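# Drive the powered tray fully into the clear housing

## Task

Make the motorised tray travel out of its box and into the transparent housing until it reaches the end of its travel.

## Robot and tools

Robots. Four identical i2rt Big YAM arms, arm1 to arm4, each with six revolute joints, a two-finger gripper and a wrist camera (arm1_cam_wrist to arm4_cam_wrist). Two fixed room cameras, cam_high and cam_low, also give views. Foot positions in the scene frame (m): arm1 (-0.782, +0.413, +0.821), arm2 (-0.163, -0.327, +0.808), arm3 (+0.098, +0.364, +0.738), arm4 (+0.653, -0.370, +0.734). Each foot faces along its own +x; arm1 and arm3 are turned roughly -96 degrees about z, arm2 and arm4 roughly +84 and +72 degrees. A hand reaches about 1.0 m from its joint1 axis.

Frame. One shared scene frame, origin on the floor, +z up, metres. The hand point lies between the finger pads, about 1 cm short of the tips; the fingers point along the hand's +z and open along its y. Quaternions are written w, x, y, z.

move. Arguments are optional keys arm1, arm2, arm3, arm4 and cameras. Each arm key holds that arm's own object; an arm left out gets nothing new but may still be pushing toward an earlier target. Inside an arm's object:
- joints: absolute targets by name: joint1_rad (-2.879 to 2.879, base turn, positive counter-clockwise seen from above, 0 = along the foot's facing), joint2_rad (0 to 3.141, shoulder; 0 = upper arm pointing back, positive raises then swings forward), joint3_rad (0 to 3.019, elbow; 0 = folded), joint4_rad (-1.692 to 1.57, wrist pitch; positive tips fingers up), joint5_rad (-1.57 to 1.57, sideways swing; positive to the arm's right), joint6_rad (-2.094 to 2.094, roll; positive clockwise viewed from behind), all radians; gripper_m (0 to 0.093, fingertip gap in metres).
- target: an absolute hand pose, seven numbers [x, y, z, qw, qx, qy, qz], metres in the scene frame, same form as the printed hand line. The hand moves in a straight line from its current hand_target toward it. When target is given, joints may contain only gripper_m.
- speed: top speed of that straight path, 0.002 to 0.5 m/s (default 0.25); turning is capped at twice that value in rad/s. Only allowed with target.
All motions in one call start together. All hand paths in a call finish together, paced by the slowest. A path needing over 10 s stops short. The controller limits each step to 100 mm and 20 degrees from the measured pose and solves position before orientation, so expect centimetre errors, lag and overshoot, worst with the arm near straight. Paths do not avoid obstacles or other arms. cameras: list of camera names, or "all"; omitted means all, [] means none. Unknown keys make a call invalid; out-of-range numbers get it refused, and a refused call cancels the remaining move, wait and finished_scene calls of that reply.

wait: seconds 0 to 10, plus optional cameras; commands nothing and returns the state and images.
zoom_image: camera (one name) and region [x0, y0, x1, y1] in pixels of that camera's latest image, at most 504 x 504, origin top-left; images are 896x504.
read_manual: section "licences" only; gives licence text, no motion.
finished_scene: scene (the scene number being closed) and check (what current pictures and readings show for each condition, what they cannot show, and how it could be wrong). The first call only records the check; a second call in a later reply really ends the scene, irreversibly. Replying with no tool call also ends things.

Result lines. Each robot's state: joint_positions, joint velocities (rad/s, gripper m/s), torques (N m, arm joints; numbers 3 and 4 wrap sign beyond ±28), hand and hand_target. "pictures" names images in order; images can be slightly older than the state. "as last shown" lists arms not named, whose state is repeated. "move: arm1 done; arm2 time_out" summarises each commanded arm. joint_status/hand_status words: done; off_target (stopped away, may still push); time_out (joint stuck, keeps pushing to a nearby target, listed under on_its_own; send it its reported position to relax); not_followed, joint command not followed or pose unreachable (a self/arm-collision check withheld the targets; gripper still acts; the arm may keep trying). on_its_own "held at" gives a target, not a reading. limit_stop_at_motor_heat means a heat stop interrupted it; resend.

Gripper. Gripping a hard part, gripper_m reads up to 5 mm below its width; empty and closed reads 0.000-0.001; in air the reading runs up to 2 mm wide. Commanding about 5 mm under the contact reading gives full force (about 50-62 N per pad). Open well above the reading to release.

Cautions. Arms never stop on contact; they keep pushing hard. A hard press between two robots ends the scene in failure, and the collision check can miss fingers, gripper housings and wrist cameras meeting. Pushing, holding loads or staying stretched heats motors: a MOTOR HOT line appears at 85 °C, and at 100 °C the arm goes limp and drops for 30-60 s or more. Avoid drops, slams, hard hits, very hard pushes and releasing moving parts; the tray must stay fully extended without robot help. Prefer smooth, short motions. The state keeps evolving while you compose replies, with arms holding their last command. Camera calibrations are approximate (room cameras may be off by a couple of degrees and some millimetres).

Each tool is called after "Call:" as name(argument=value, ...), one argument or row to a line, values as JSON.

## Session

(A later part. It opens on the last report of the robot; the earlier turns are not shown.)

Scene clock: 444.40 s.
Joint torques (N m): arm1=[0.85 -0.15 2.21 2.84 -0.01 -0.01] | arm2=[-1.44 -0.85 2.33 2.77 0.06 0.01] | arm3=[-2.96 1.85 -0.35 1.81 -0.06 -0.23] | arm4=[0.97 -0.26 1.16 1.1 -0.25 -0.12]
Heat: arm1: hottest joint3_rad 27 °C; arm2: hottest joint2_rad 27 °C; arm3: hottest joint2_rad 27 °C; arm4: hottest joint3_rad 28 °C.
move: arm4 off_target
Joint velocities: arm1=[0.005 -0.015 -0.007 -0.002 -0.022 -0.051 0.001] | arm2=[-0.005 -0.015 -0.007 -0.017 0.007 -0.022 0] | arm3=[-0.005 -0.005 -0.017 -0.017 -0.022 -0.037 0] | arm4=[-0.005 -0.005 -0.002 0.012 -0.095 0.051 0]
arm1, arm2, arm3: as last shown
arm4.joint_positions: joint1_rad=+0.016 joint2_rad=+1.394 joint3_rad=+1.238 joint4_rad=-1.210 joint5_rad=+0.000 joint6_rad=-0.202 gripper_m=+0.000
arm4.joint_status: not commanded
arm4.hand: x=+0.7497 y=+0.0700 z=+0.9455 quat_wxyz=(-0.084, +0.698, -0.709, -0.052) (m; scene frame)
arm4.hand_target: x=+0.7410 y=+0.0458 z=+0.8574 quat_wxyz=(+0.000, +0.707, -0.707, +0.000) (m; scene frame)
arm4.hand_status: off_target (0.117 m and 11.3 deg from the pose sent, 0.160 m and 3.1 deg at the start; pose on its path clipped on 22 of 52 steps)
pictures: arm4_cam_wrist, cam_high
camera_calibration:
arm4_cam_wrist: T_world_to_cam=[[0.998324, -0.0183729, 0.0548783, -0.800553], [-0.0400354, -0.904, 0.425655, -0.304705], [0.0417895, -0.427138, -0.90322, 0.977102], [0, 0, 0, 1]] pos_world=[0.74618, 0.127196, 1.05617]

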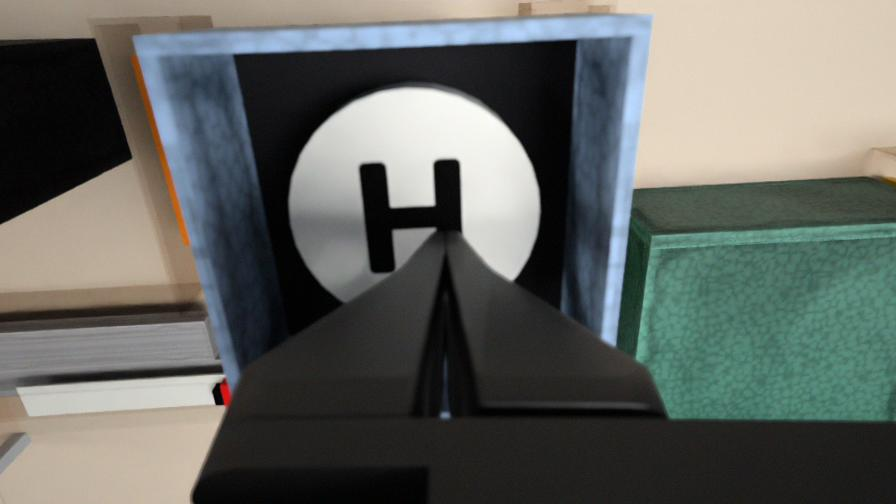

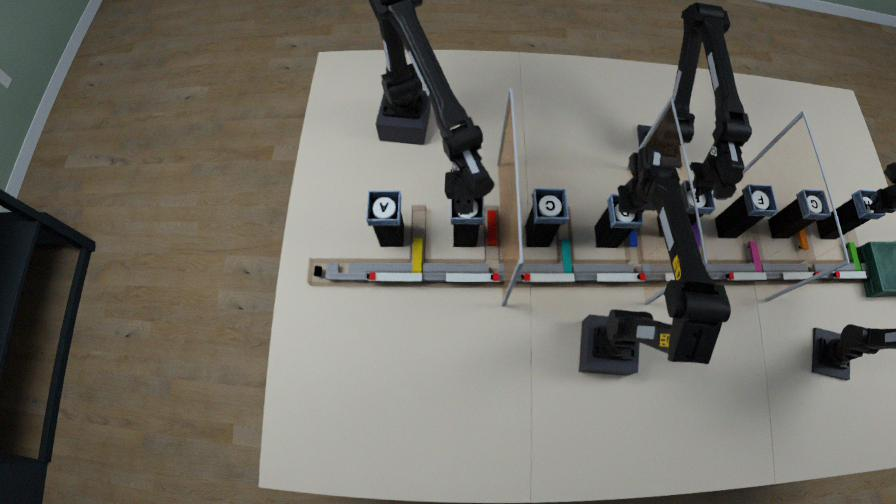

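Call:
wait(
  seconds=3,
  cameras=["cam_high"],
)

Call:
zoom_image(
  camera="cam_high",
  region=[816, 220, 896, 290],
)

Call:
zoom_image(
  camera="cam_high",
  region=[770, 220, 850, 290],
)

Scene clock: 448.53 s.
Joint torques (N m): arm1=[0.91 -0.03 2.25 2.85 0 -0.01] | arm2=[-1.55 -0.79 2.24 2.65 0.01 0] | arm3=[-2.96 1.96 -0.36 1.84 -0.07 -0.22] | arm4=[0.97 -0.15 1.14 1.1 -0.25 -0.12]
Heat: arm1: hottest joint3_rad 27 °C; arm2: hottest joint2_rad 27 °C; arm3: hottest joint2_rad 27 °C; arm4: hottest joint3_rad 28 °C.
Joint velocities: arm1=[0.005 -0.015 -0.002 0.002 0.051 0.051 0] | arm2=[-0.005 0.015 0.007 0.002 -0.095 0.007 0] | arm3=[-0.015 -0.015 0.012 -0.012 -0.037 -0.007 -0.001] | arm4=[-0.005 -0.005 -0.007 -0.007 0.022 -0.007 0]
arm1.joint_positions: joint1_rad=+0.594 joint2_rad=+1.484 joint3_rad=+1.028 joint4_rad=-0.939 joint5_rad=+0.008 joint6_rad=+0.483 gripper_m=+0.000
arm1.joint_status: not commanded
arm1.hand: x=-0.5784 y=+0.0210 z=+0.9270 quat_wxyz=(-0.086, -0.704, -0.704, +0.028) (m; scene frame)
arm1.hand_target: x=-0.5929 y=+0.0555 z=+0.8451 quat_wxyz=(+0.000, -0.708, -0.706, +0.000) (m; scene frame)
arm1.hand_status: not commanded
arm2.joint_positions: joint1_rad=-0.005 joint2_rad=+1.280 joint3_rad=+0.846 joint4_rad=-0.992 joint5_rad=-0.013 joint6_rad=-0.111 gripper_m=+0.000
arm2.joint_status: not commanded
arm2.hand: x=-0.1268 y=+0.0310 z=+0.9177 quat_wxyz=(-0.057, +0.707, -0.704, -0.048) (m; scene frame)
arm2.hand_target: x=-0.1255 y=-0.0015 z=+0.8522 quat_wxyz=(+0.001, +0.707, -0.707, +0.000) (m; scene frame)
arm2.hand_status: not commanded
arm3.joint_positions: joint1_rad=+0.031 joint2_rad=+0.922 joint3_rad=+0.838 joint4_rad=-1.251 joint5_rad=+0.006 joint6_rad=-0.042 gripper_m=+0.000
arm3.joint_status: not commanded
arm3.hand: x=+0.0835 y=+0.0762 z=+0.9364 quat_wxyz=(-0.077, -0.702, -0.704, +0.080) (m; scene frame)
arm3.hand_target: x=+0.0817 y=+0.1142 z=+0.8563 quat_wxyz=(-0.001, -0.707, -0.707, -0.001) (m; scene frame)
arm3.hand_status: not commanded
arm4.joint_positions: joint1_rad=+0.016 joint2_rad=+1.394 joint3_rad=+1.238 joint4_rad=-1.209 joint5_rad=+0.000 joint6_rad=-0.202 gripper_m=+0.000
arm4.joint_status: not commanded
arm4.hand: x=+0.7497 y=+0.0701 z=+0.9455 quat_wxyz=(-0.084, +0.698, -0.709, -0.052) (m; scene frame)
arm4.hand_target: x=+0.7411 y=+0.0459 z=+0.8574 quat_wxyz=(+0.000, +0.707, -0.707, +0.000) (m; scene frame)
arm4.hand_status: off_target (0.117 m and 11.4 deg from the pose sent, 0.160 m and 3.1 deg at the start; pose on its path clipped on 22 of 52 steps)
wait: 3.00 s; at rest from the start
pictures: cam_high

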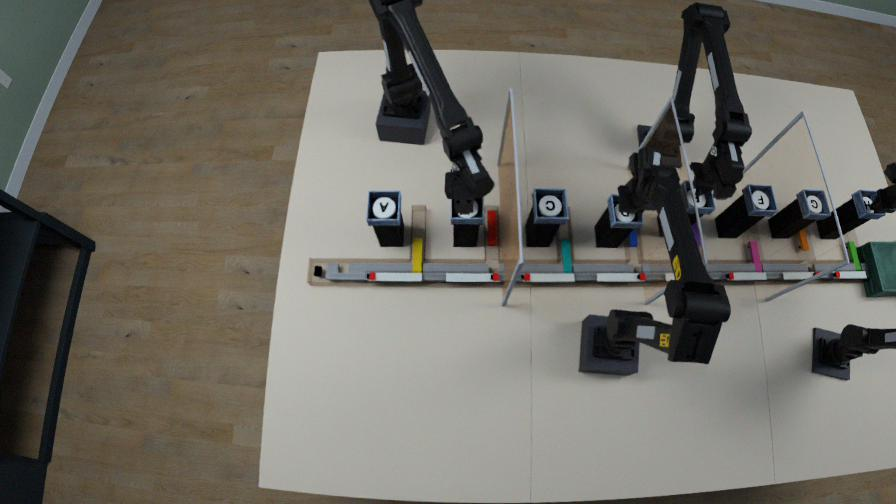

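Scaled by 6.300 from the camera's 896x504 image, which has a finer 1280x720 frame.

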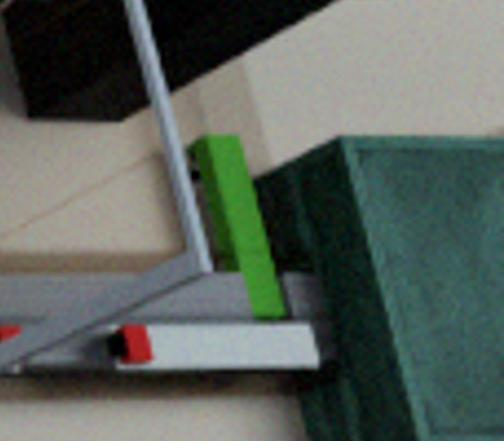

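Scaled by 6.300 from the camera's 896x504 image, which has a finer 1280x720 frame.

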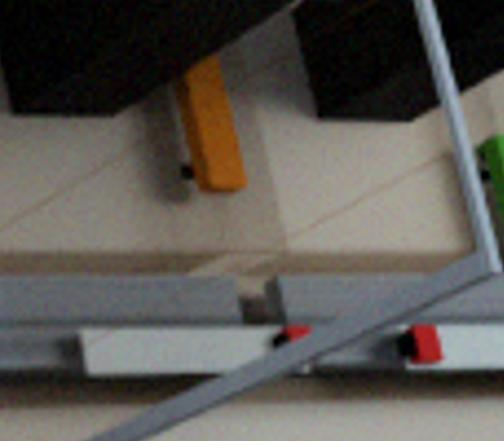

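Call:
move(
  arm1={"target": [-0.580, 0.020, 1.015, 0, 0.7071, 0.7071, 0], "speed": 0.3},
  arm3={"target": [0.084, 0.073, 1.015, 0, 0.7071, 0.7071, 0], "speed": 0.3},
  cameras=[],
)

Call:
move(
  arm1={"target": [-0.787, 0.000, 1.01, 0, 0.7071, 0.7071, 0], "speed": 0.3},
  arm3={"target": [0.301, 0.066, 1.01, 0, 0.7071, 0.7071, 0], "speed": 0.3},
  cameras=["arm1_cam_wrist", "arm3_cam_wrist", "cam_high"],
)

Scene clock: 450.60 s.
Joint torques (N m): arm1=[0.03 -9.47 11.77 0.44 -0.04 -0.11] | arm2=[-1.38 -0.56 2.32 2.73 0.06 -0.01] | arm3=[-0.73 -7 15.23 0.09 0.06 -0.04] | arm4=[0.97 -0.15 1.14 1.09 -0.24 -0.12]
Heat: arm1: hottest joint3_rad 27 °C; arm2: hottest joint2_rad 27 °C; arm3: hottest joint2_rad 27 °C; arm4: hottest joint3_rad 28 °C.
move: arm1 off_target; arm3 off_target
Joint velocities: arm1=[-0.024 -0.005 -0.002 0.002 0.022 -0.022 0] | arm2=[-0.005 -0.015 -0.002 -0.002 -0.037 0.051 -0.001] | arm3=[-0.005 -0.015 -0.002 -0.007 -0.007 0.037 0] | arm4=[-0.005 0.005 0.002 -0.007 0.007 -0.037 0.001]
arm1.joint_positions: joint1_rad=+0.593 joint2_rad=+1.508 joint3_rad=+1.271 joint4_rad=-1.372 joint5_rad=+0.006 joint6_rad=+0.484 gripper_m=+0.000
arm1.joint_status: not commanded
arm1.hand: x=-0.5859 y=+0.0342 z=+1.0014 quat_wxyz=(+0.015, -0.707, -0.707, -0.004) (m; scene frame)
arm1.hand_target: x=-0.5795 y=+0.0193 z=+1.0156 quat_wxyz=(-0.001, -0.708, -0.706, -0.001) (m; scene frame)
arm1.hand_status: off_target (0.021 m and 1.8 deg from the pose sent, 0.088 m and 10.4 deg at the start)
arm2: as last shown
arm3.joint_positions: joint1_rad=+0.031 joint2_rad=+1.062 joint3_rad=+1.118 joint4_rad=-1.627 joint5_rad=+0.007 joint6_rad=-0.040 gripper_m=+0.000
arm3.joint_status: not commanded
arm3.hand: x=+0.0829 y=+0.0824 z=+1.0044 quat_wxyz=(+0.003, -0.706, -0.708, -0.006) (m; scene frame)
arm3.hand_target: x=+0.0839 y=+0.0722 z=+1.0159 quat_wxyz=(+0.000, -0.707, -0.707, +0.000) (m; scene frame)
arm3.hand_status: off_target (0.014 m and 0.8 deg from the pose sent, 0.079 m and 12.7 deg at the start)
arm4.joint_positions: joint1_rad=+0.016 joint2_rad=+1.394 joint3_rad=+1.238 joint4_rad=-1.209 joint5_rad=+0.000 joint6_rad=-0.202 gripper_m=+0.000
arm4.joint_status: not commanded
arm4.hand: x=+0.7497 y=+0.0701 z=+0.9455 quat_wxyz=(-0.084, +0.698, -0.709, -0.052) (m; scene frame)
arm4.hand_target: x=+0.7411 y=+0.0459 z=+0.8574 quat_wxyz=(+0.000, +0.707, -0.707, +0.000) (m; scene frame)
arm4.hand_status: not commanded
pictures: none
No camera images: "cameras" was empty.

Scene clock: 452.43 s.
Joint torques (N m): arm1=[0.5 -9.99 8.54 1.25 -0.09 -0.18] | arm2=[-1.55 -0.5 2.35 2.67 0.05 0] | arm3=[-0.15 -9.99 15.58 0.5 0.12 -0.08] | arm4=[0.97 -0.15 1.14 1.11 -0.24 -0.12]
Heat: arm1: hottest joint3_rad 28 °C; arm2: hottest joint2_rad 27 °C; arm3: hottest joint2_rad 28 °C; arm4: hottest joint3_rad 28 °C.
move: arm1 done; arm3 off_target
Joint velocities: arm1=[-0.015 -0.005 -0.007 0.012 -0.007 -0.007 -0.001] | arm2=[-0.005 -0.015 -0.007 -0.007 -0.037 -0.022 0] | arm3=[-0.005 -0.015 -0.002 -0.012 0.051 0.095 0] | arm4=[-0.005 0.005 -0.007 0.007 0.022 -0.007 0]
arm1.joint_positions: joint1_rad=+0.105 joint2_rad=+1.442 joint3_rad=+1.218 joint4_rad=-1.363 joint5_rad=-0.001 joint6_rad=+0.004 gripper_m=+0.000
arm1.joint_status: not commanded
arm1.hand: x=-0.7854 y=+0.0047 z=+1.0067 quat_wxyz=(+0.002, -0.710, -0.704, -0.007) (m; scene frame)
arm1.hand_target: x=-0.7849 y=+0.0014 z=+1.0101 quat_wxyz=(-0.006, -0.707, -0.707, -0.002) (m; scene frame)
arm1.hand_status: done (0.006 m and 1.0 deg from the pose sent, 0.204 m and 1.8 deg at the start)
arm2, arm4: as last shown
arm3.joint_positions: joint1_rad=+0.678 joint2_rad=+1.252 joint3_rad=+1.242 joint4_rad=-1.589 joint5_rad=+0.029 joint6_rad=+0.608 gripper_m=+0.000
arm3.joint_status: not commanded
arm3.hand: x=+0.2866 y=+0.0761 z=+0.9986 quat_wxyz=(+0.017, -0.706, -0.707, +0.003) (m; scene frame)
arm3.hand_target: x=+0.2982 y=+0.0653 z=+1.0092 quat_wxyz=(+0.004, -0.707, -0.707, +0.007) (m; scene frame)
arm3.hand_status: off_target (0.021 m and 2.0 deg from the pose sent, 0.219 m and 0.8 deg at the start)
pictures: arm1_cam_wrist, arm3_cam_wrist, cam_high
camera_calibration:
arm1_cam_wrist: T_world_to_cam=[[-0.999657, 0.00752784, -0.0250874, -0.759369], [-0.00957102, 0.786588, 0.617404, -0.6312], [0.0243811, 0.617433, -0.786246, 0.928729], [0, 0, 0, 1]] pos_world=[-0.787793, -0.0712174, 1.10086]
arm3_cam_wrist: T_world_to_cam=[[-0.999681, 0.0000363707, 0.0252569, 0.260407], [0.015342, 0.795241, 0.606099, -0.667287], [-0.0200633, 0.606293, -0.794988, 0.881296], [0, 0, 0, 1]] pos_world=[0.288243, -0.00367912, 1.09848]

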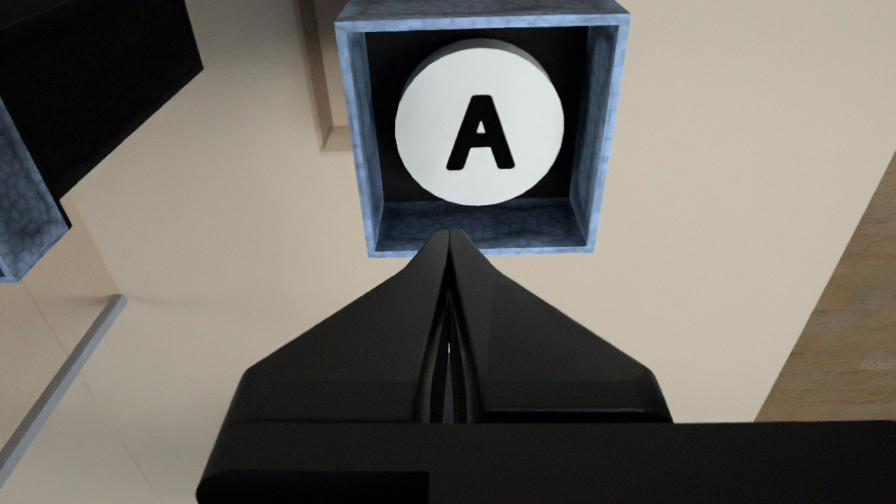

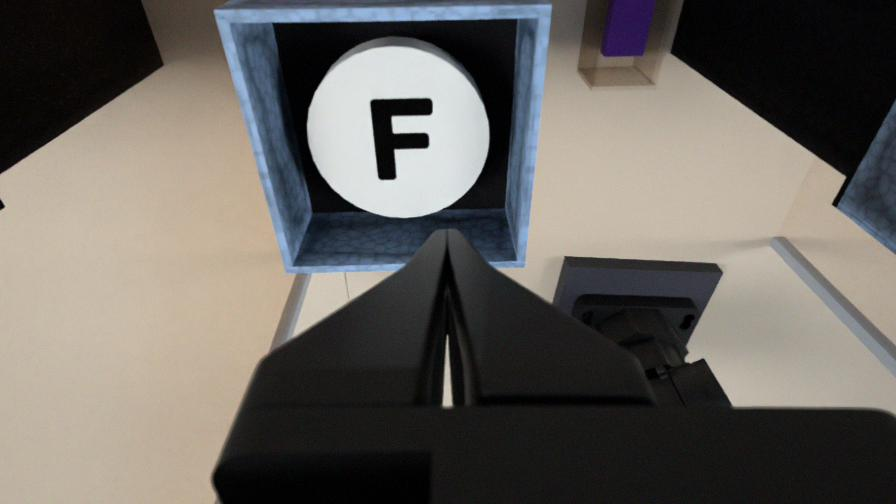

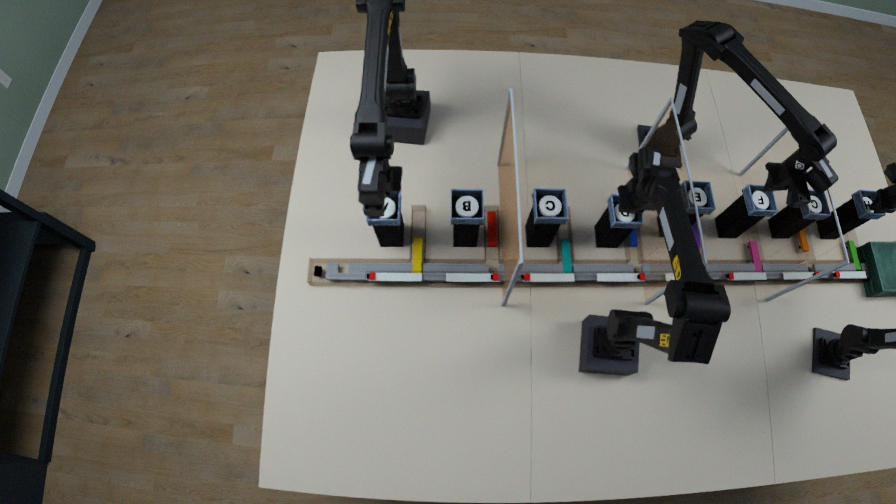

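Call:
zoom_image(
  camera="cam_high",
  region=[430, 170, 530, 270],
)

Call:
zoom_image(
  camera="arm1_cam_wrist",
  region=[320, 0, 660, 280],
)

Scaled by 5.040 from the camera's 896x504 image, which has a finer 1280x720 frame.

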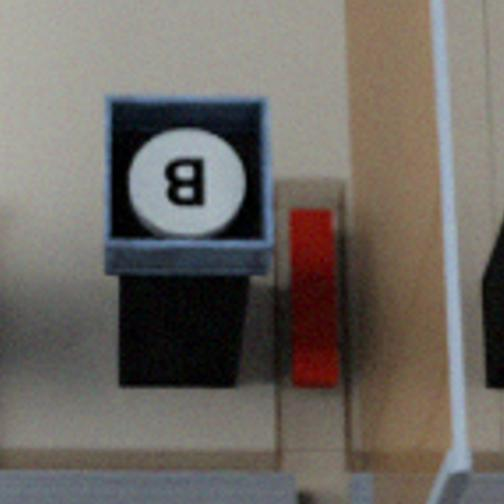

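Scaled by 1.482 from the camera's 896x504 image, which has a finer 1280x720 frame.

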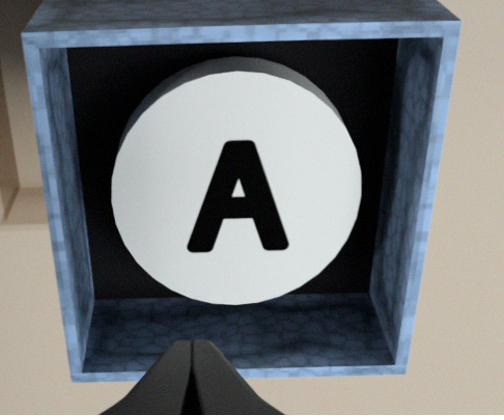

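Call:
move(
  arm1={"target": [-0.794, 0.038, 0.83, 0, 0.7071, 0.7071, 0], "speed": 0.18},
  arm3={"target": [0.288, 0.089, 0.83, 0, 0.7071, 0.7071, 0], "speed": 0.18},
  cameras=["arm1_cam_wrist", "arm3_cam_wrist", "cam_high"],
)

Call:
zoom_image(
  camera="cam_high",
  region=[360, 190, 610, 300],
)

Call:
zoom_image(
  camera="cam_high",
  region=[720, 220, 800, 290],
)

Scene clock: 456.33 s.
Joint torques (N m): arm1=[-0.62 1.38 2.4 3.04 0.27 -0.17] | arm2=[-1.32 -0.56 2.32 2.69 0.03 0] | arm3=[-0.44 1.08 1.57 2.89 -0.29 -0.06] | arm4=[0.97 -0.15 1.14 1.1 -0.24 -0.12]
Heat: arm1: hottest joint3_rad 28 °C; arm2: hottest joint2_rad 27 °C; arm3: hottest joint2_rad 28 °C; arm4: hottest joint3_rad 28 °C.
move: arm1 off_target; arm3 off_target
Joint velocities: arm1=[-0.005 -0.005 -0.002 -0.012 0.007 -0.022 0.001] | arm2=[0.015 -0.015 -0.007 -0.012 0.022 -0.022 0.001] | arm3=[-0.015 0.005 -0.002 -0.002 -0.022 0.022 0] | arm4=[0.005 0.005 0.002 0.007 -0.037 -0.037 -0.002]
arm1.joint_positions: joint1_rad=+0.098 joint2_rad=+1.381 joint3_rad=+0.896 joint4_rad=-0.920 joint5_rad=-0.001 joint6_rad=-0.015 gripper_m=+0.000
arm1.joint_status: not commanded
arm1.hand: x=-0.7875 y=+0.0176 z=+0.9175 quat_wxyz=(-0.062, -0.704, -0.706, +0.058) (m; scene frame)
arm1.hand_target: x=-0.7921 y=+0.0533 z=+0.8446 quat_wxyz=(-0.001, -0.707, -0.707, -0.001) (m; scene frame)
arm1.hand_status: off_target (0.090 m and 9.8 deg from the pose sent, 0.180 m and 1.0 deg at the start)
arm2, arm4: as last shown
arm3.joint_positions: joint1_rad=+0.678 joint2_rad=+1.110 joint3_rad=+0.949 joint4_rad=-1.206 joint5_rad=+0.026 joint6_rad=+0.609 gripper_m=+0.000
arm3.joint_status: not commanded
arm3.hand: x=+0.2867 y=+0.0787 z=+0.9343 quat_wxyz=(-0.097, -0.705, -0.702, +0.022) (m; scene frame)
arm3.hand_target: x=+0.2759 y=+0.1036 z=+0.8508 quat_wxyz=(+0.001, -0.707, -0.707, +0.001) (m; scene frame)
arm3.hand_status: off_target (0.105 m and 11.4 deg from the pose sent, 0.169 m and 2.0 deg at the start; pose on its path clipped on 26 of 56 steps)
pictures: arm1_cam_wrist, arm3_cam_wrist, cam_high
camera_calibration:
arm1_cam_wrist: T_world_to_cam=[[-0.999734, -0.0080712, -0.0215921, -0.766806], [-0.017175, 0.88557, 0.464188, -0.453449], [0.0153747, 0.464436, -0.885473, 0.937264], [0, 0, 0, 1]] pos_world=[-0.7888, -0.0399271, 1.02385]
arm3_cam_wrist: T_world_to_cam=[[-0.994002, -0.00394438, -0.109288, 0.38652], [-0.0523863, 0.894402, 0.444185, -0.46753], [0.0959955, 0.447247, -0.889244, 0.895909], [0, 0, 0, 1]] pos_world=[0.273707, 0.0189921, 1.04659]

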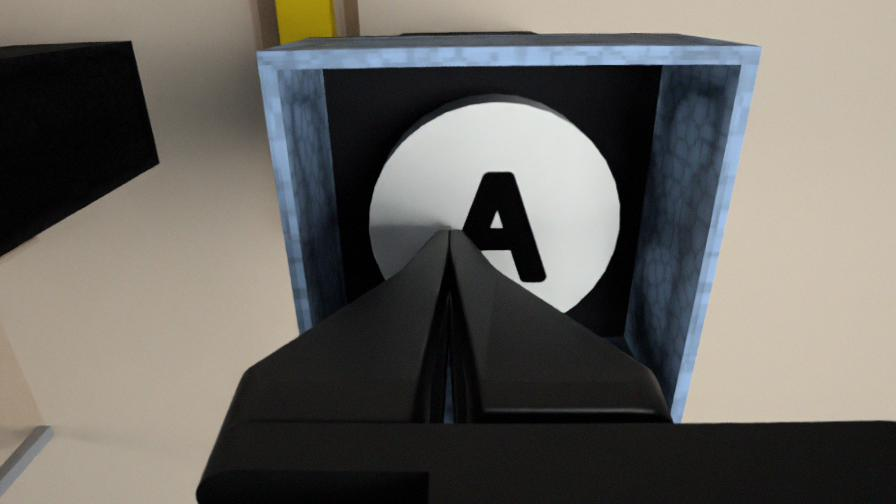

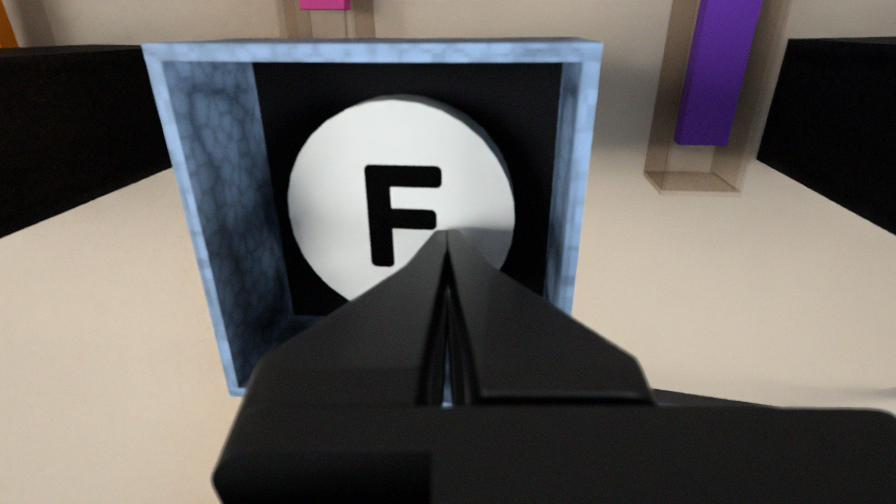

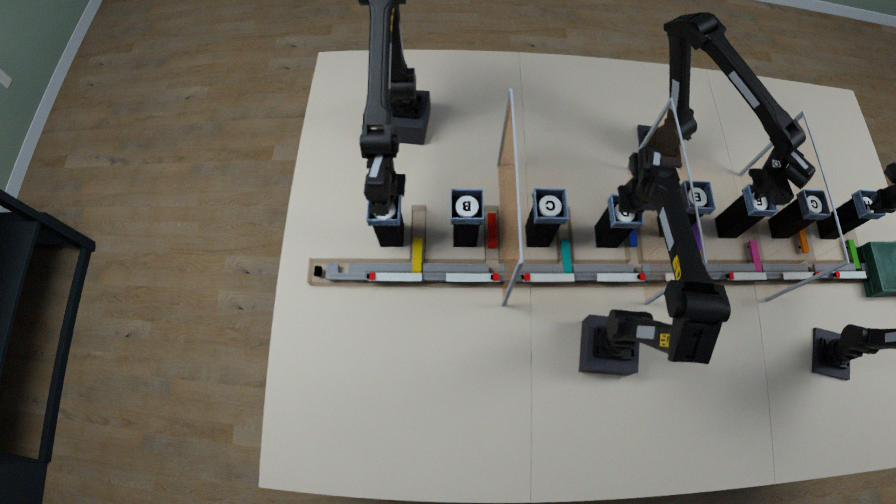

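Scaled by 2.016 from the camera's 896x504 image, which has a finer 1280x720 frame.

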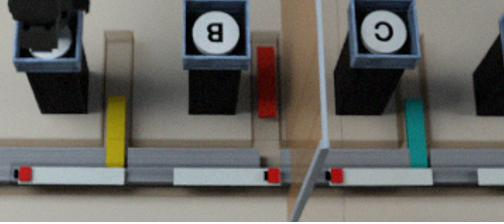

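Scaled by 6.300 from the camera's 896x504 image, which has a finer 1280x720 frame.

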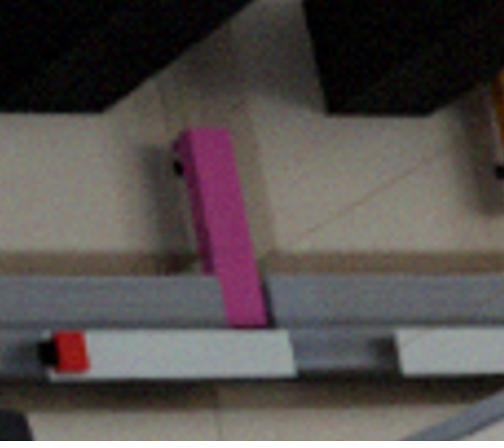

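Call:
wait(
  seconds=2.5,
  cameras=["cam_high", "cam_low"],
)

Call:
zoom_image(
  camera="cam_high",
  region=[400, 200, 500, 290],
)

Call:
zoom_image(
  camera="cam_high",
  region=[720, 220, 800, 290],
)

Call:
zoom_image(
  camera="cam_high",
  region=[796, 210, 896, 290],
)

Call:
zoom_image(
  camera="cam_low",
  region=[240, 210, 340, 310],
)

Scene clock: 459.13 s.
Joint torques (N m): arm1=[-0.56 1.32 2.41 3.03 0.27 -0.18] | arm2=[-1.55 -0.79 2.29 2.66 0.05 0] | arm3=[-0.56 1.03 1.57 2.86 -0.28 -0.05] | arm4=[1.03 -0.15 1.14 1.1 -0.25 -0.13]
Heat: arm1: hottest joint3_rad 28 °C; arm2: hottest joint2_rad 27 °C; arm3: hottest joint2_rad 28 °C; arm4: hottest joint3_rad 28 °C.
Joint velocities: arm1=[-0.005 -0.005 -0.007 0.007 -0.037 -0.007 0] | arm2=[-0.024 -0.015 -0.007 -0.007 0.051 0.007 0.002] | arm3=[0.005 -0.015 0.007 0.002 0.037 0.022 0] | arm4=[-0.005 0.005 -0.002 -0.002 0.007 -0.037 -0.002]
arm1.joint_positions: joint1_rad=+0.098 joint2_rad=+1.381 joint3_rad=+0.896 joint4_rad=-0.920 joint5_rad=-0.001 joint6_rad=-0.016 gripper_m=+0.000
arm1.joint_status: not commanded
arm1.hand: x=-0.7875 y=+0.0175 z=+0.9175 quat_wxyz=(-0.062, -0.703, -0.706, +0.058) (m; scene frame)
arm1.hand_target: x=-0.7921 y=+0.0532 z=+0.8446 quat_wxyz=(-0.001, -0.707, -0.707, -0.001) (m; scene frame)
arm1.hand_status: off_target (0.090 m and 9.8 deg from the pose sent, 0.180 m and 1.0 deg at the start)
arm2.joint_positions: joint1_rad=-0.005 joint2_rad=+1.280 joint3_rad=+0.846 joint4_rad=-0.992 joint5_rad=-0.013 joint6_rad=-0.111 gripper_m=+0.000
arm2.joint_status: not commanded
arm2.hand: x=-0.1268 y=+0.0310 z=+0.9177 quat_wxyz=(-0.057, +0.707, -0.704, -0.048) (m; scene frame)
arm2.hand_target: x=-0.1255 y=-0.0015 z=+0.8522 quat_wxyz=(+0.001, +0.707, -0.707, +0.000) (m; scene frame)
arm2.hand_status: not commanded
arm3.joint_positions: joint1_rad=+0.678 joint2_rad=+1.110 joint3_rad=+0.949 joint4_rad=-1.206 joint5_rad=+0.026 joint6_rad=+0.609 gripper_m=+0.000
arm3.joint_status: not commanded
arm3.hand: x=+0.2868 y=+0.0786 z=+0.9345 quat_wxyz=(-0.097, -0.705, -0.702, +0.022) (m; scene frame)
arm3.hand_target: x=+0.2759 y=+0.1036 z=+0.8510 quat_wxyz=(+0.000, -0.707, -0.707, +0.001) (m; scene frame)
arm3.hand_status: off_target (0.105 m and 11.4 deg from the pose sent, 0.169 m and 2.0 deg at the start; pose on its path clipped on 26 of 56 steps)
arm4.joint_positions: joint1_rad=+0.016 joint2_rad=+1.394 joint3_rad=+1.238 joint4_rad=-1.209 joint5_rad=+0.000 joint6_rad=-0.202 gripper_m=+0.000
arm4.joint_status: not commanded
arm4.hand: x=+0.7497 y=+0.0701 z=+0.9455 quat_wxyz=(-0.084, +0.698, -0.709, -0.052) (m; scene frame)
arm4.hand_target: x=+0.7411 y=+0.0459 z=+0.8574 quat_wxyz=(+0.000, +0.707, -0.707, +0.000) (m; scene frame)
arm4.hand_status: not commanded
wait: 2.50 s; at rest from the start
pictures: cam_high, cam_low

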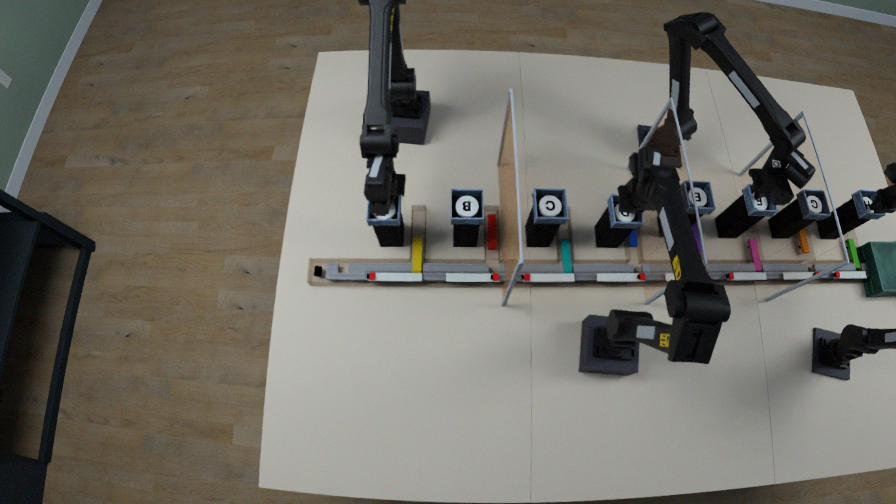

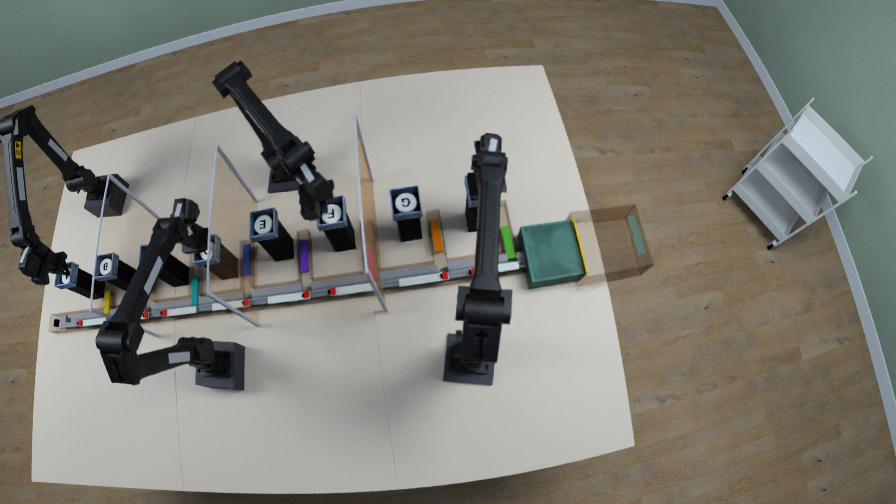

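Scaled by 5.040 from the camera's 896x504 image, which has a finer 1280x720 frame.

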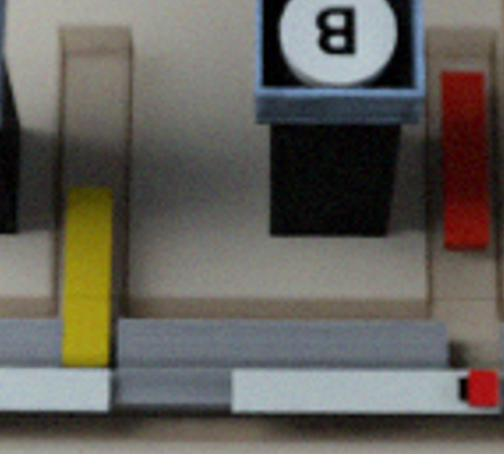

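Scaled by 6.300 from the camera's 896x504 image, which has a finer 1280x720 frame.

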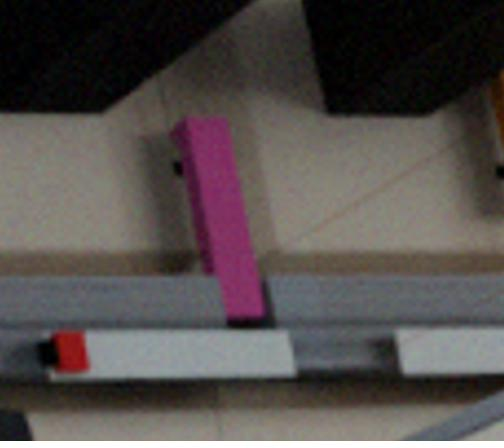

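Scaled by 5.040 from the camera's 896x504 image, which has a finer 1280x720 frame.

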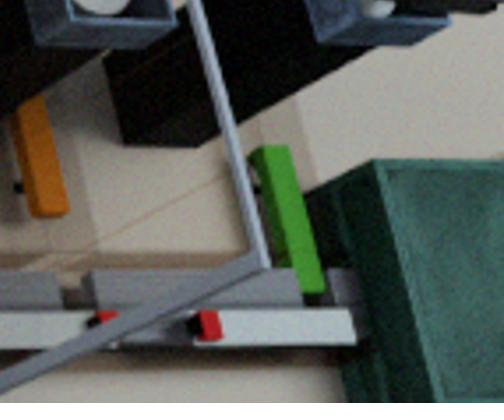

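Scaled by 5.040 from the camera's 896x504 image, which has a finer 1280x720 frame.

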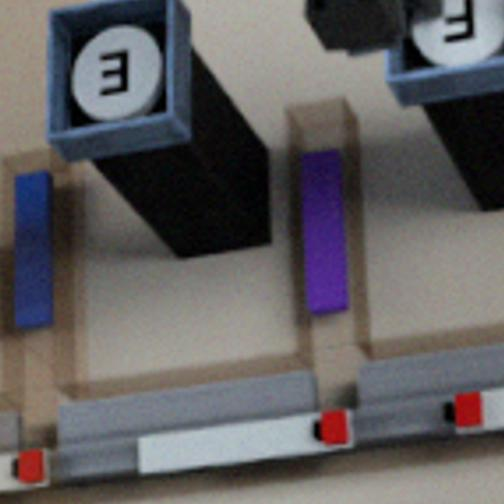

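Call:
move(
  arm2={"target": [-0.127, 0.030, 1.012, 0, 0.7071, -0.7071, 0], "speed": 0.4},
  cameras=[],
)

Call:
move(
  arm2={"target": [-0.348, 0.010, 1.010, 0, 0.7071, -0.7071, 0], "speed": 0.4},
  cameras=["arm2_cam_wrist", "cam_high", "cam_low"],
)

Scene clock: 461.80 s.
Joint torques (N m): arm1=[-0.56 1.44 2.4 3 0.27 -0.17] | arm2=[-0.73 -9.47 13.45 -0.47 0.09 0.11] | arm3=[-0.56 1.03 1.58 2.85 -0.28 -0.06] | arm4=[1.03 -0.15 1.14 1.11 -0.24 -0.12]
Heat: arm1: hottest joint3_rad 28 °C; arm2: hottest joint2_rad 27 °C; arm3: hottest joint2_rad 28 °C; arm4: hottest joint3_rad 28 °C.
move: arm2 off_target
Joint velocities: arm1=[-0.024 0.005 -0.007 -0.002 0.037 0.007 0] | arm2=[0.005 -0.005 -0.007 -0.012 0.022 -0.022 -0.001] | arm3=[-0.005 -0.005 0.002 -0.007 -0.037 0.066 0] | arm4=[-0.015 -0.005 0.012 -0.002 -0.037 0.007 0]
arm1.joint_positions: joint1_rad=+0.098 joint2_rad=+1.381 joint3_rad=+0.896 joint4_rad=-0.920 joint5_rad=-0.001 joint6_rad=-0.016 gripper_m=+0.000
arm1.joint_status: not commanded
arm1.hand: x=-0.7875 y=+0.0175 z=+0.9175 quat_wxyz=(-0.062, -0.703, -0.706, +0.058) (m; scene frame)
arm1.hand_target: x=-0.7921 y=+0.0532 z=+0.8446 quat_wxyz=(-0.001, -0.707, -0.707, -0.001) (m; scene frame)
arm1.hand_status: not commanded
arm2.joint_positions: joint1_rad=-0.005 joint2_rad=+1.279 joint3_rad=+1.088 joint4_rad=-1.393 joint5_rad=-0.013 joint6_rad=-0.111 gripper_m=+0.000
arm2.joint_status: not commanded
arm2.hand: x=-0.1288 y=+0.0202 z=+1.0032 quat_wxyz=(+0.005, +0.708, -0.706, +0.001) (m; scene frame)
arm2.hand_target: x=-0.1270 y=+0.0304 z=+1.0122 quat_wxyz=(+0.000, +0.707, -0.707, +0.000) (m; scene frame)
arm2.hand_status: off_target (0.013 m and 0.6 deg from the pose sent, 0.094 m and 8.5 deg at the start)
arm3.joint_positions: joint1_rad=+0.678 joint2_rad=+1.110 joint3_rad=+0.949 joint4_rad=-1.206 joint5_rad=+0.026 joint6_rad=+0.609 gripper_m=+0.000
arm3.joint_status: not commanded
arm3.hand: x=+0.2868 y=+0.0786 z=+0.9345 quat_wxyz=(-0.097, -0.705, -0.702, +0.022) (m; scene frame)
arm3.hand_target: x=+0.2759 y=+0.1036 z=+0.8510 quat_wxyz=(+0.000, -0.707, -0.707, +0.001) (m; scene frame)
arm3.hand_status: not commanded
arm4: as last shown
pictures: none
No camera images: "cameras" was empty.

Scene clock: 463.53 s.
Joint torques (N m): arm1=[-0.67 1.49 2.43 3.03 0.27 -0.17] | arm2=[0.38 -9.17 13.94 0.14 0.18 0.22] | arm3=[-0.56 0.91 1.57 2.84 -0.28 -0.06] | arm4=[0.97 -0.15 1.13 1.1 -0.24 -0.12]
Heat: arm1: hottest joint3_rad 28 °C; arm2: hottest joint2_rad 27 °C; arm3: hottest joint2_rad 28 °C; arm4: hottest joint3_rad 28 °C.
move: arm2 off_target
Joint velocities: arm1=[-0.005 -0.024 -0.012 -0.012 -0.081 -0.037 0] | arm2=[-0.015 -0.015 0.012 0.002 0.037 0.051 0] | arm3=[-0.005 0.015 0.002 -0.007 -0.037 -0.007 -0.001] | arm4=[-0.005 0.005 0.002 -0.002 0.037 -0.037 -0.001]
arm1, arm3, arm4: as last shown
arm2.joint_positions: joint1_rad=+0.587 joint2_rad=+1.333 joint3_rad=+1.142 joint4_rad=-1.393 joint5_rad=-0.005 joint6_rad=+0.484 gripper_m=+0.000
arm2.joint_status: not commanded
arm2.hand: x=-0.3373 y=-0.0001 z=+1.0029 quat_wxyz=(+0.000, +0.707, -0.707, +0.008) (m; scene frame)
arm2.hand_target: x=-0.3475 y=+0.0126 z=+1.0096 quat_wxyz=(-0.004, +0.707, -0.707, +0.001) (m; scene frame)
arm2.hand_status: off_target (0.016 m and 0.9 deg from the pose sent, 0.220 m and 0.6 deg at the start)
pictures: arm2_cam_wrist, cam_high, cam_low
camera_calibration:
arm2_cam_wrist: T_world_to_cam=[[0.99969, 0.00750162, 0.0237613, 0.311484], [-0.00829598, -0.798996, 0.601279, -0.601742], [0.0234958, -0.601289, -0.798686, 0.936528], [0, 0, 0, 1]] pos_world=[-0.338383, 0.0799982, 1.10241]

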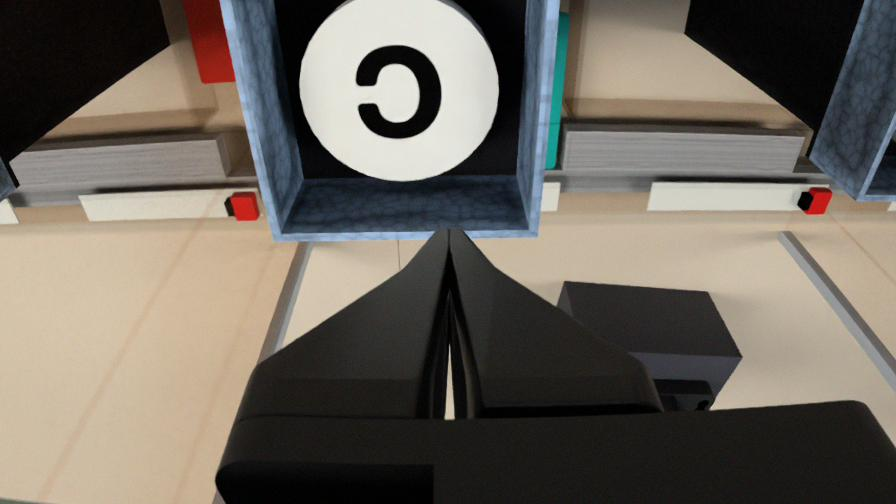

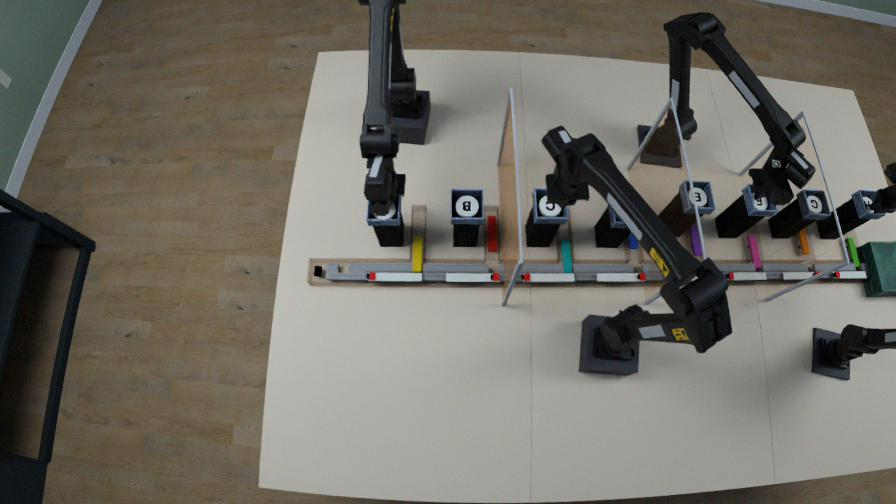

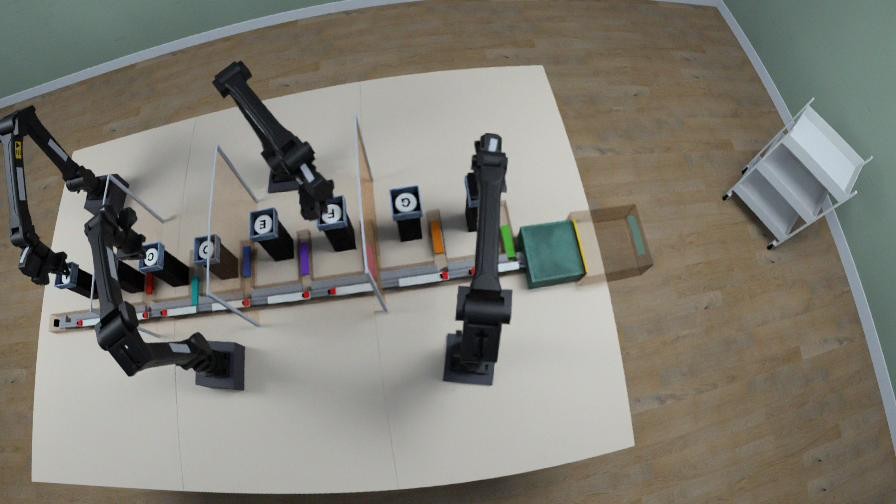

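Call:
move(
  arm2={"target": [-0.340, -0.022, 0.830, 0, 0.7071, -0.7071, 0], "speed": 0.18},
  cameras=["cam_high", "cam_low"],
)

Call:
zoom_image(
  camera="cam_high",
  region=[430, 190, 680, 300],
)

Call:
zoom_image(
  camera="cam_low",
  region=[240, 210, 340, 310],
)

Scene clock: 466.30 s.
Joint torques (N m): arm1=[-0.67 1.44 2.41 3.02 0.27 -0.17] | arm2=[0.73 0.56 1.54 2.13 -0.02 0.19] | arm3=[-0.5 1.03 1.57 2.88 -0.28 -0.06] | arm4=[1.03 -0.15 1.13 1.1 -0.24 -0.12]
Heat: arm1: hottest joint3_rad 28 °C; arm2: hottest joint2_rad 27 °C; arm3: hottest joint2_rad 27 °C; arm4: hottest joint3_rad 28 °C.
move: arm2 off_target
Joint velocities: arm1=[-0.005 0.015 0.002 0.012 -0.007 0.066 0.002] | arm2=[0.005 0.005 -0.007 0.002 -0.007 0.007 0.001] | arm3=[-0.015 0.005 -0.007 0.007 -0.022 -0.037 -0.001] | arm4=[-0.005 -0.005 0.002 -0.002 -0.037 0.066 0.001]
arm1, arm3, arm4: as last shown
arm2.joint_positions: joint1_rad=+0.597 joint2_rad=+1.273 joint3_rad=+0.894 joint4_rad=-0.994 joint5_rad=-0.005 joint6_rad=+0.506 gripper_m=+0.000
arm2.joint_status: not commanded
arm2.hand: x=-0.3443 y=+0.0058 z=+0.9365 quat_wxyz=(-0.030, +0.700, -0.707, -0.093) (m; scene frame)
arm2.hand_target: x=-0.3315 y=-0.0320 z=+0.8567 quat_wxyz=(-0.002, +0.707, -0.707, +0.001) (m; scene frame)
arm2.hand_status: off_target (0.110 m and 11.2 deg from the pose sent, 0.174 m and 0.9 deg at the start; pose on its path clipped on 24 of 53 steps)
pictures: cam_high, cam_low

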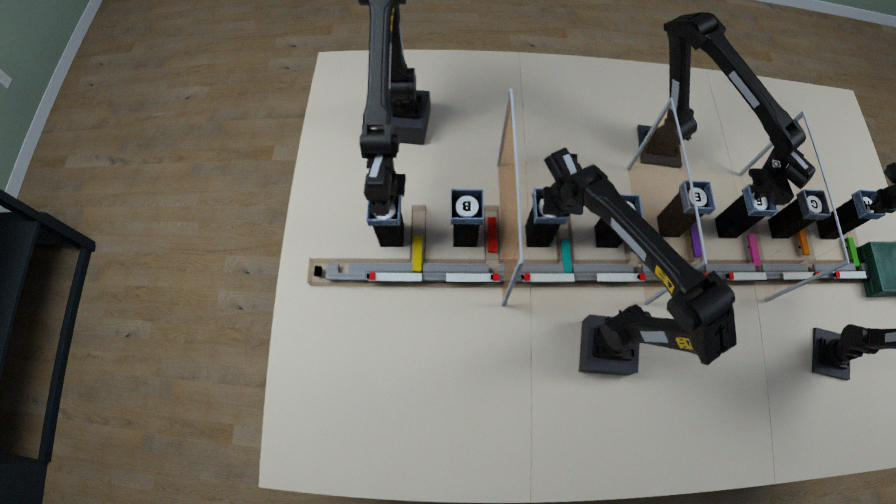

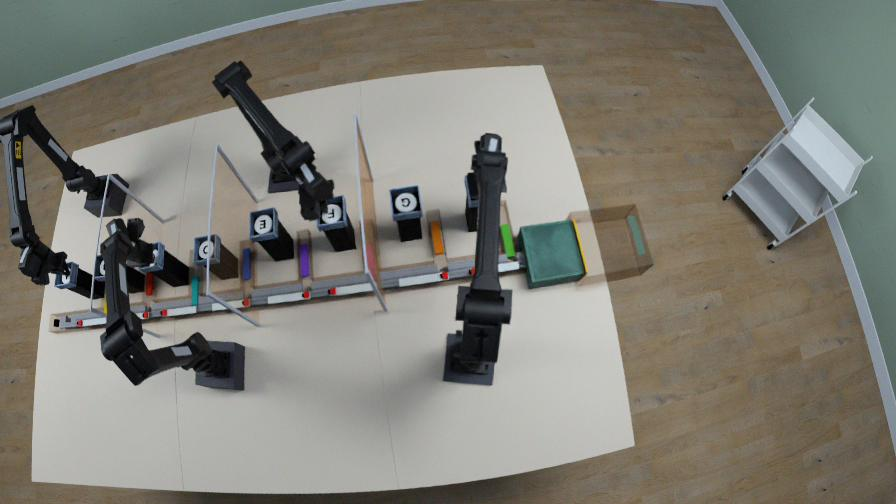

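Scaled by 2.016 from the camera's 896x504 image, which has a finer 1280x720 frame.

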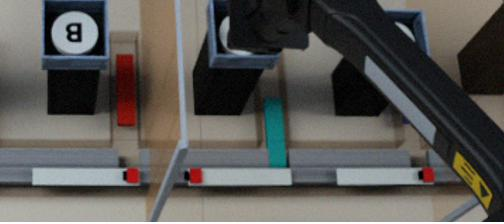

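Scaled by 5.040 from the camera's 896x504 image, which has a finer 1280x720 frame.

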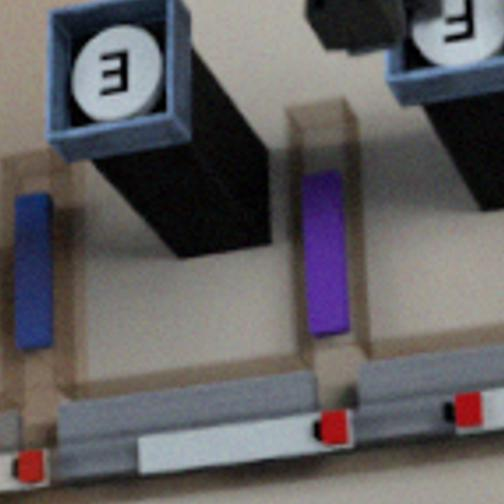

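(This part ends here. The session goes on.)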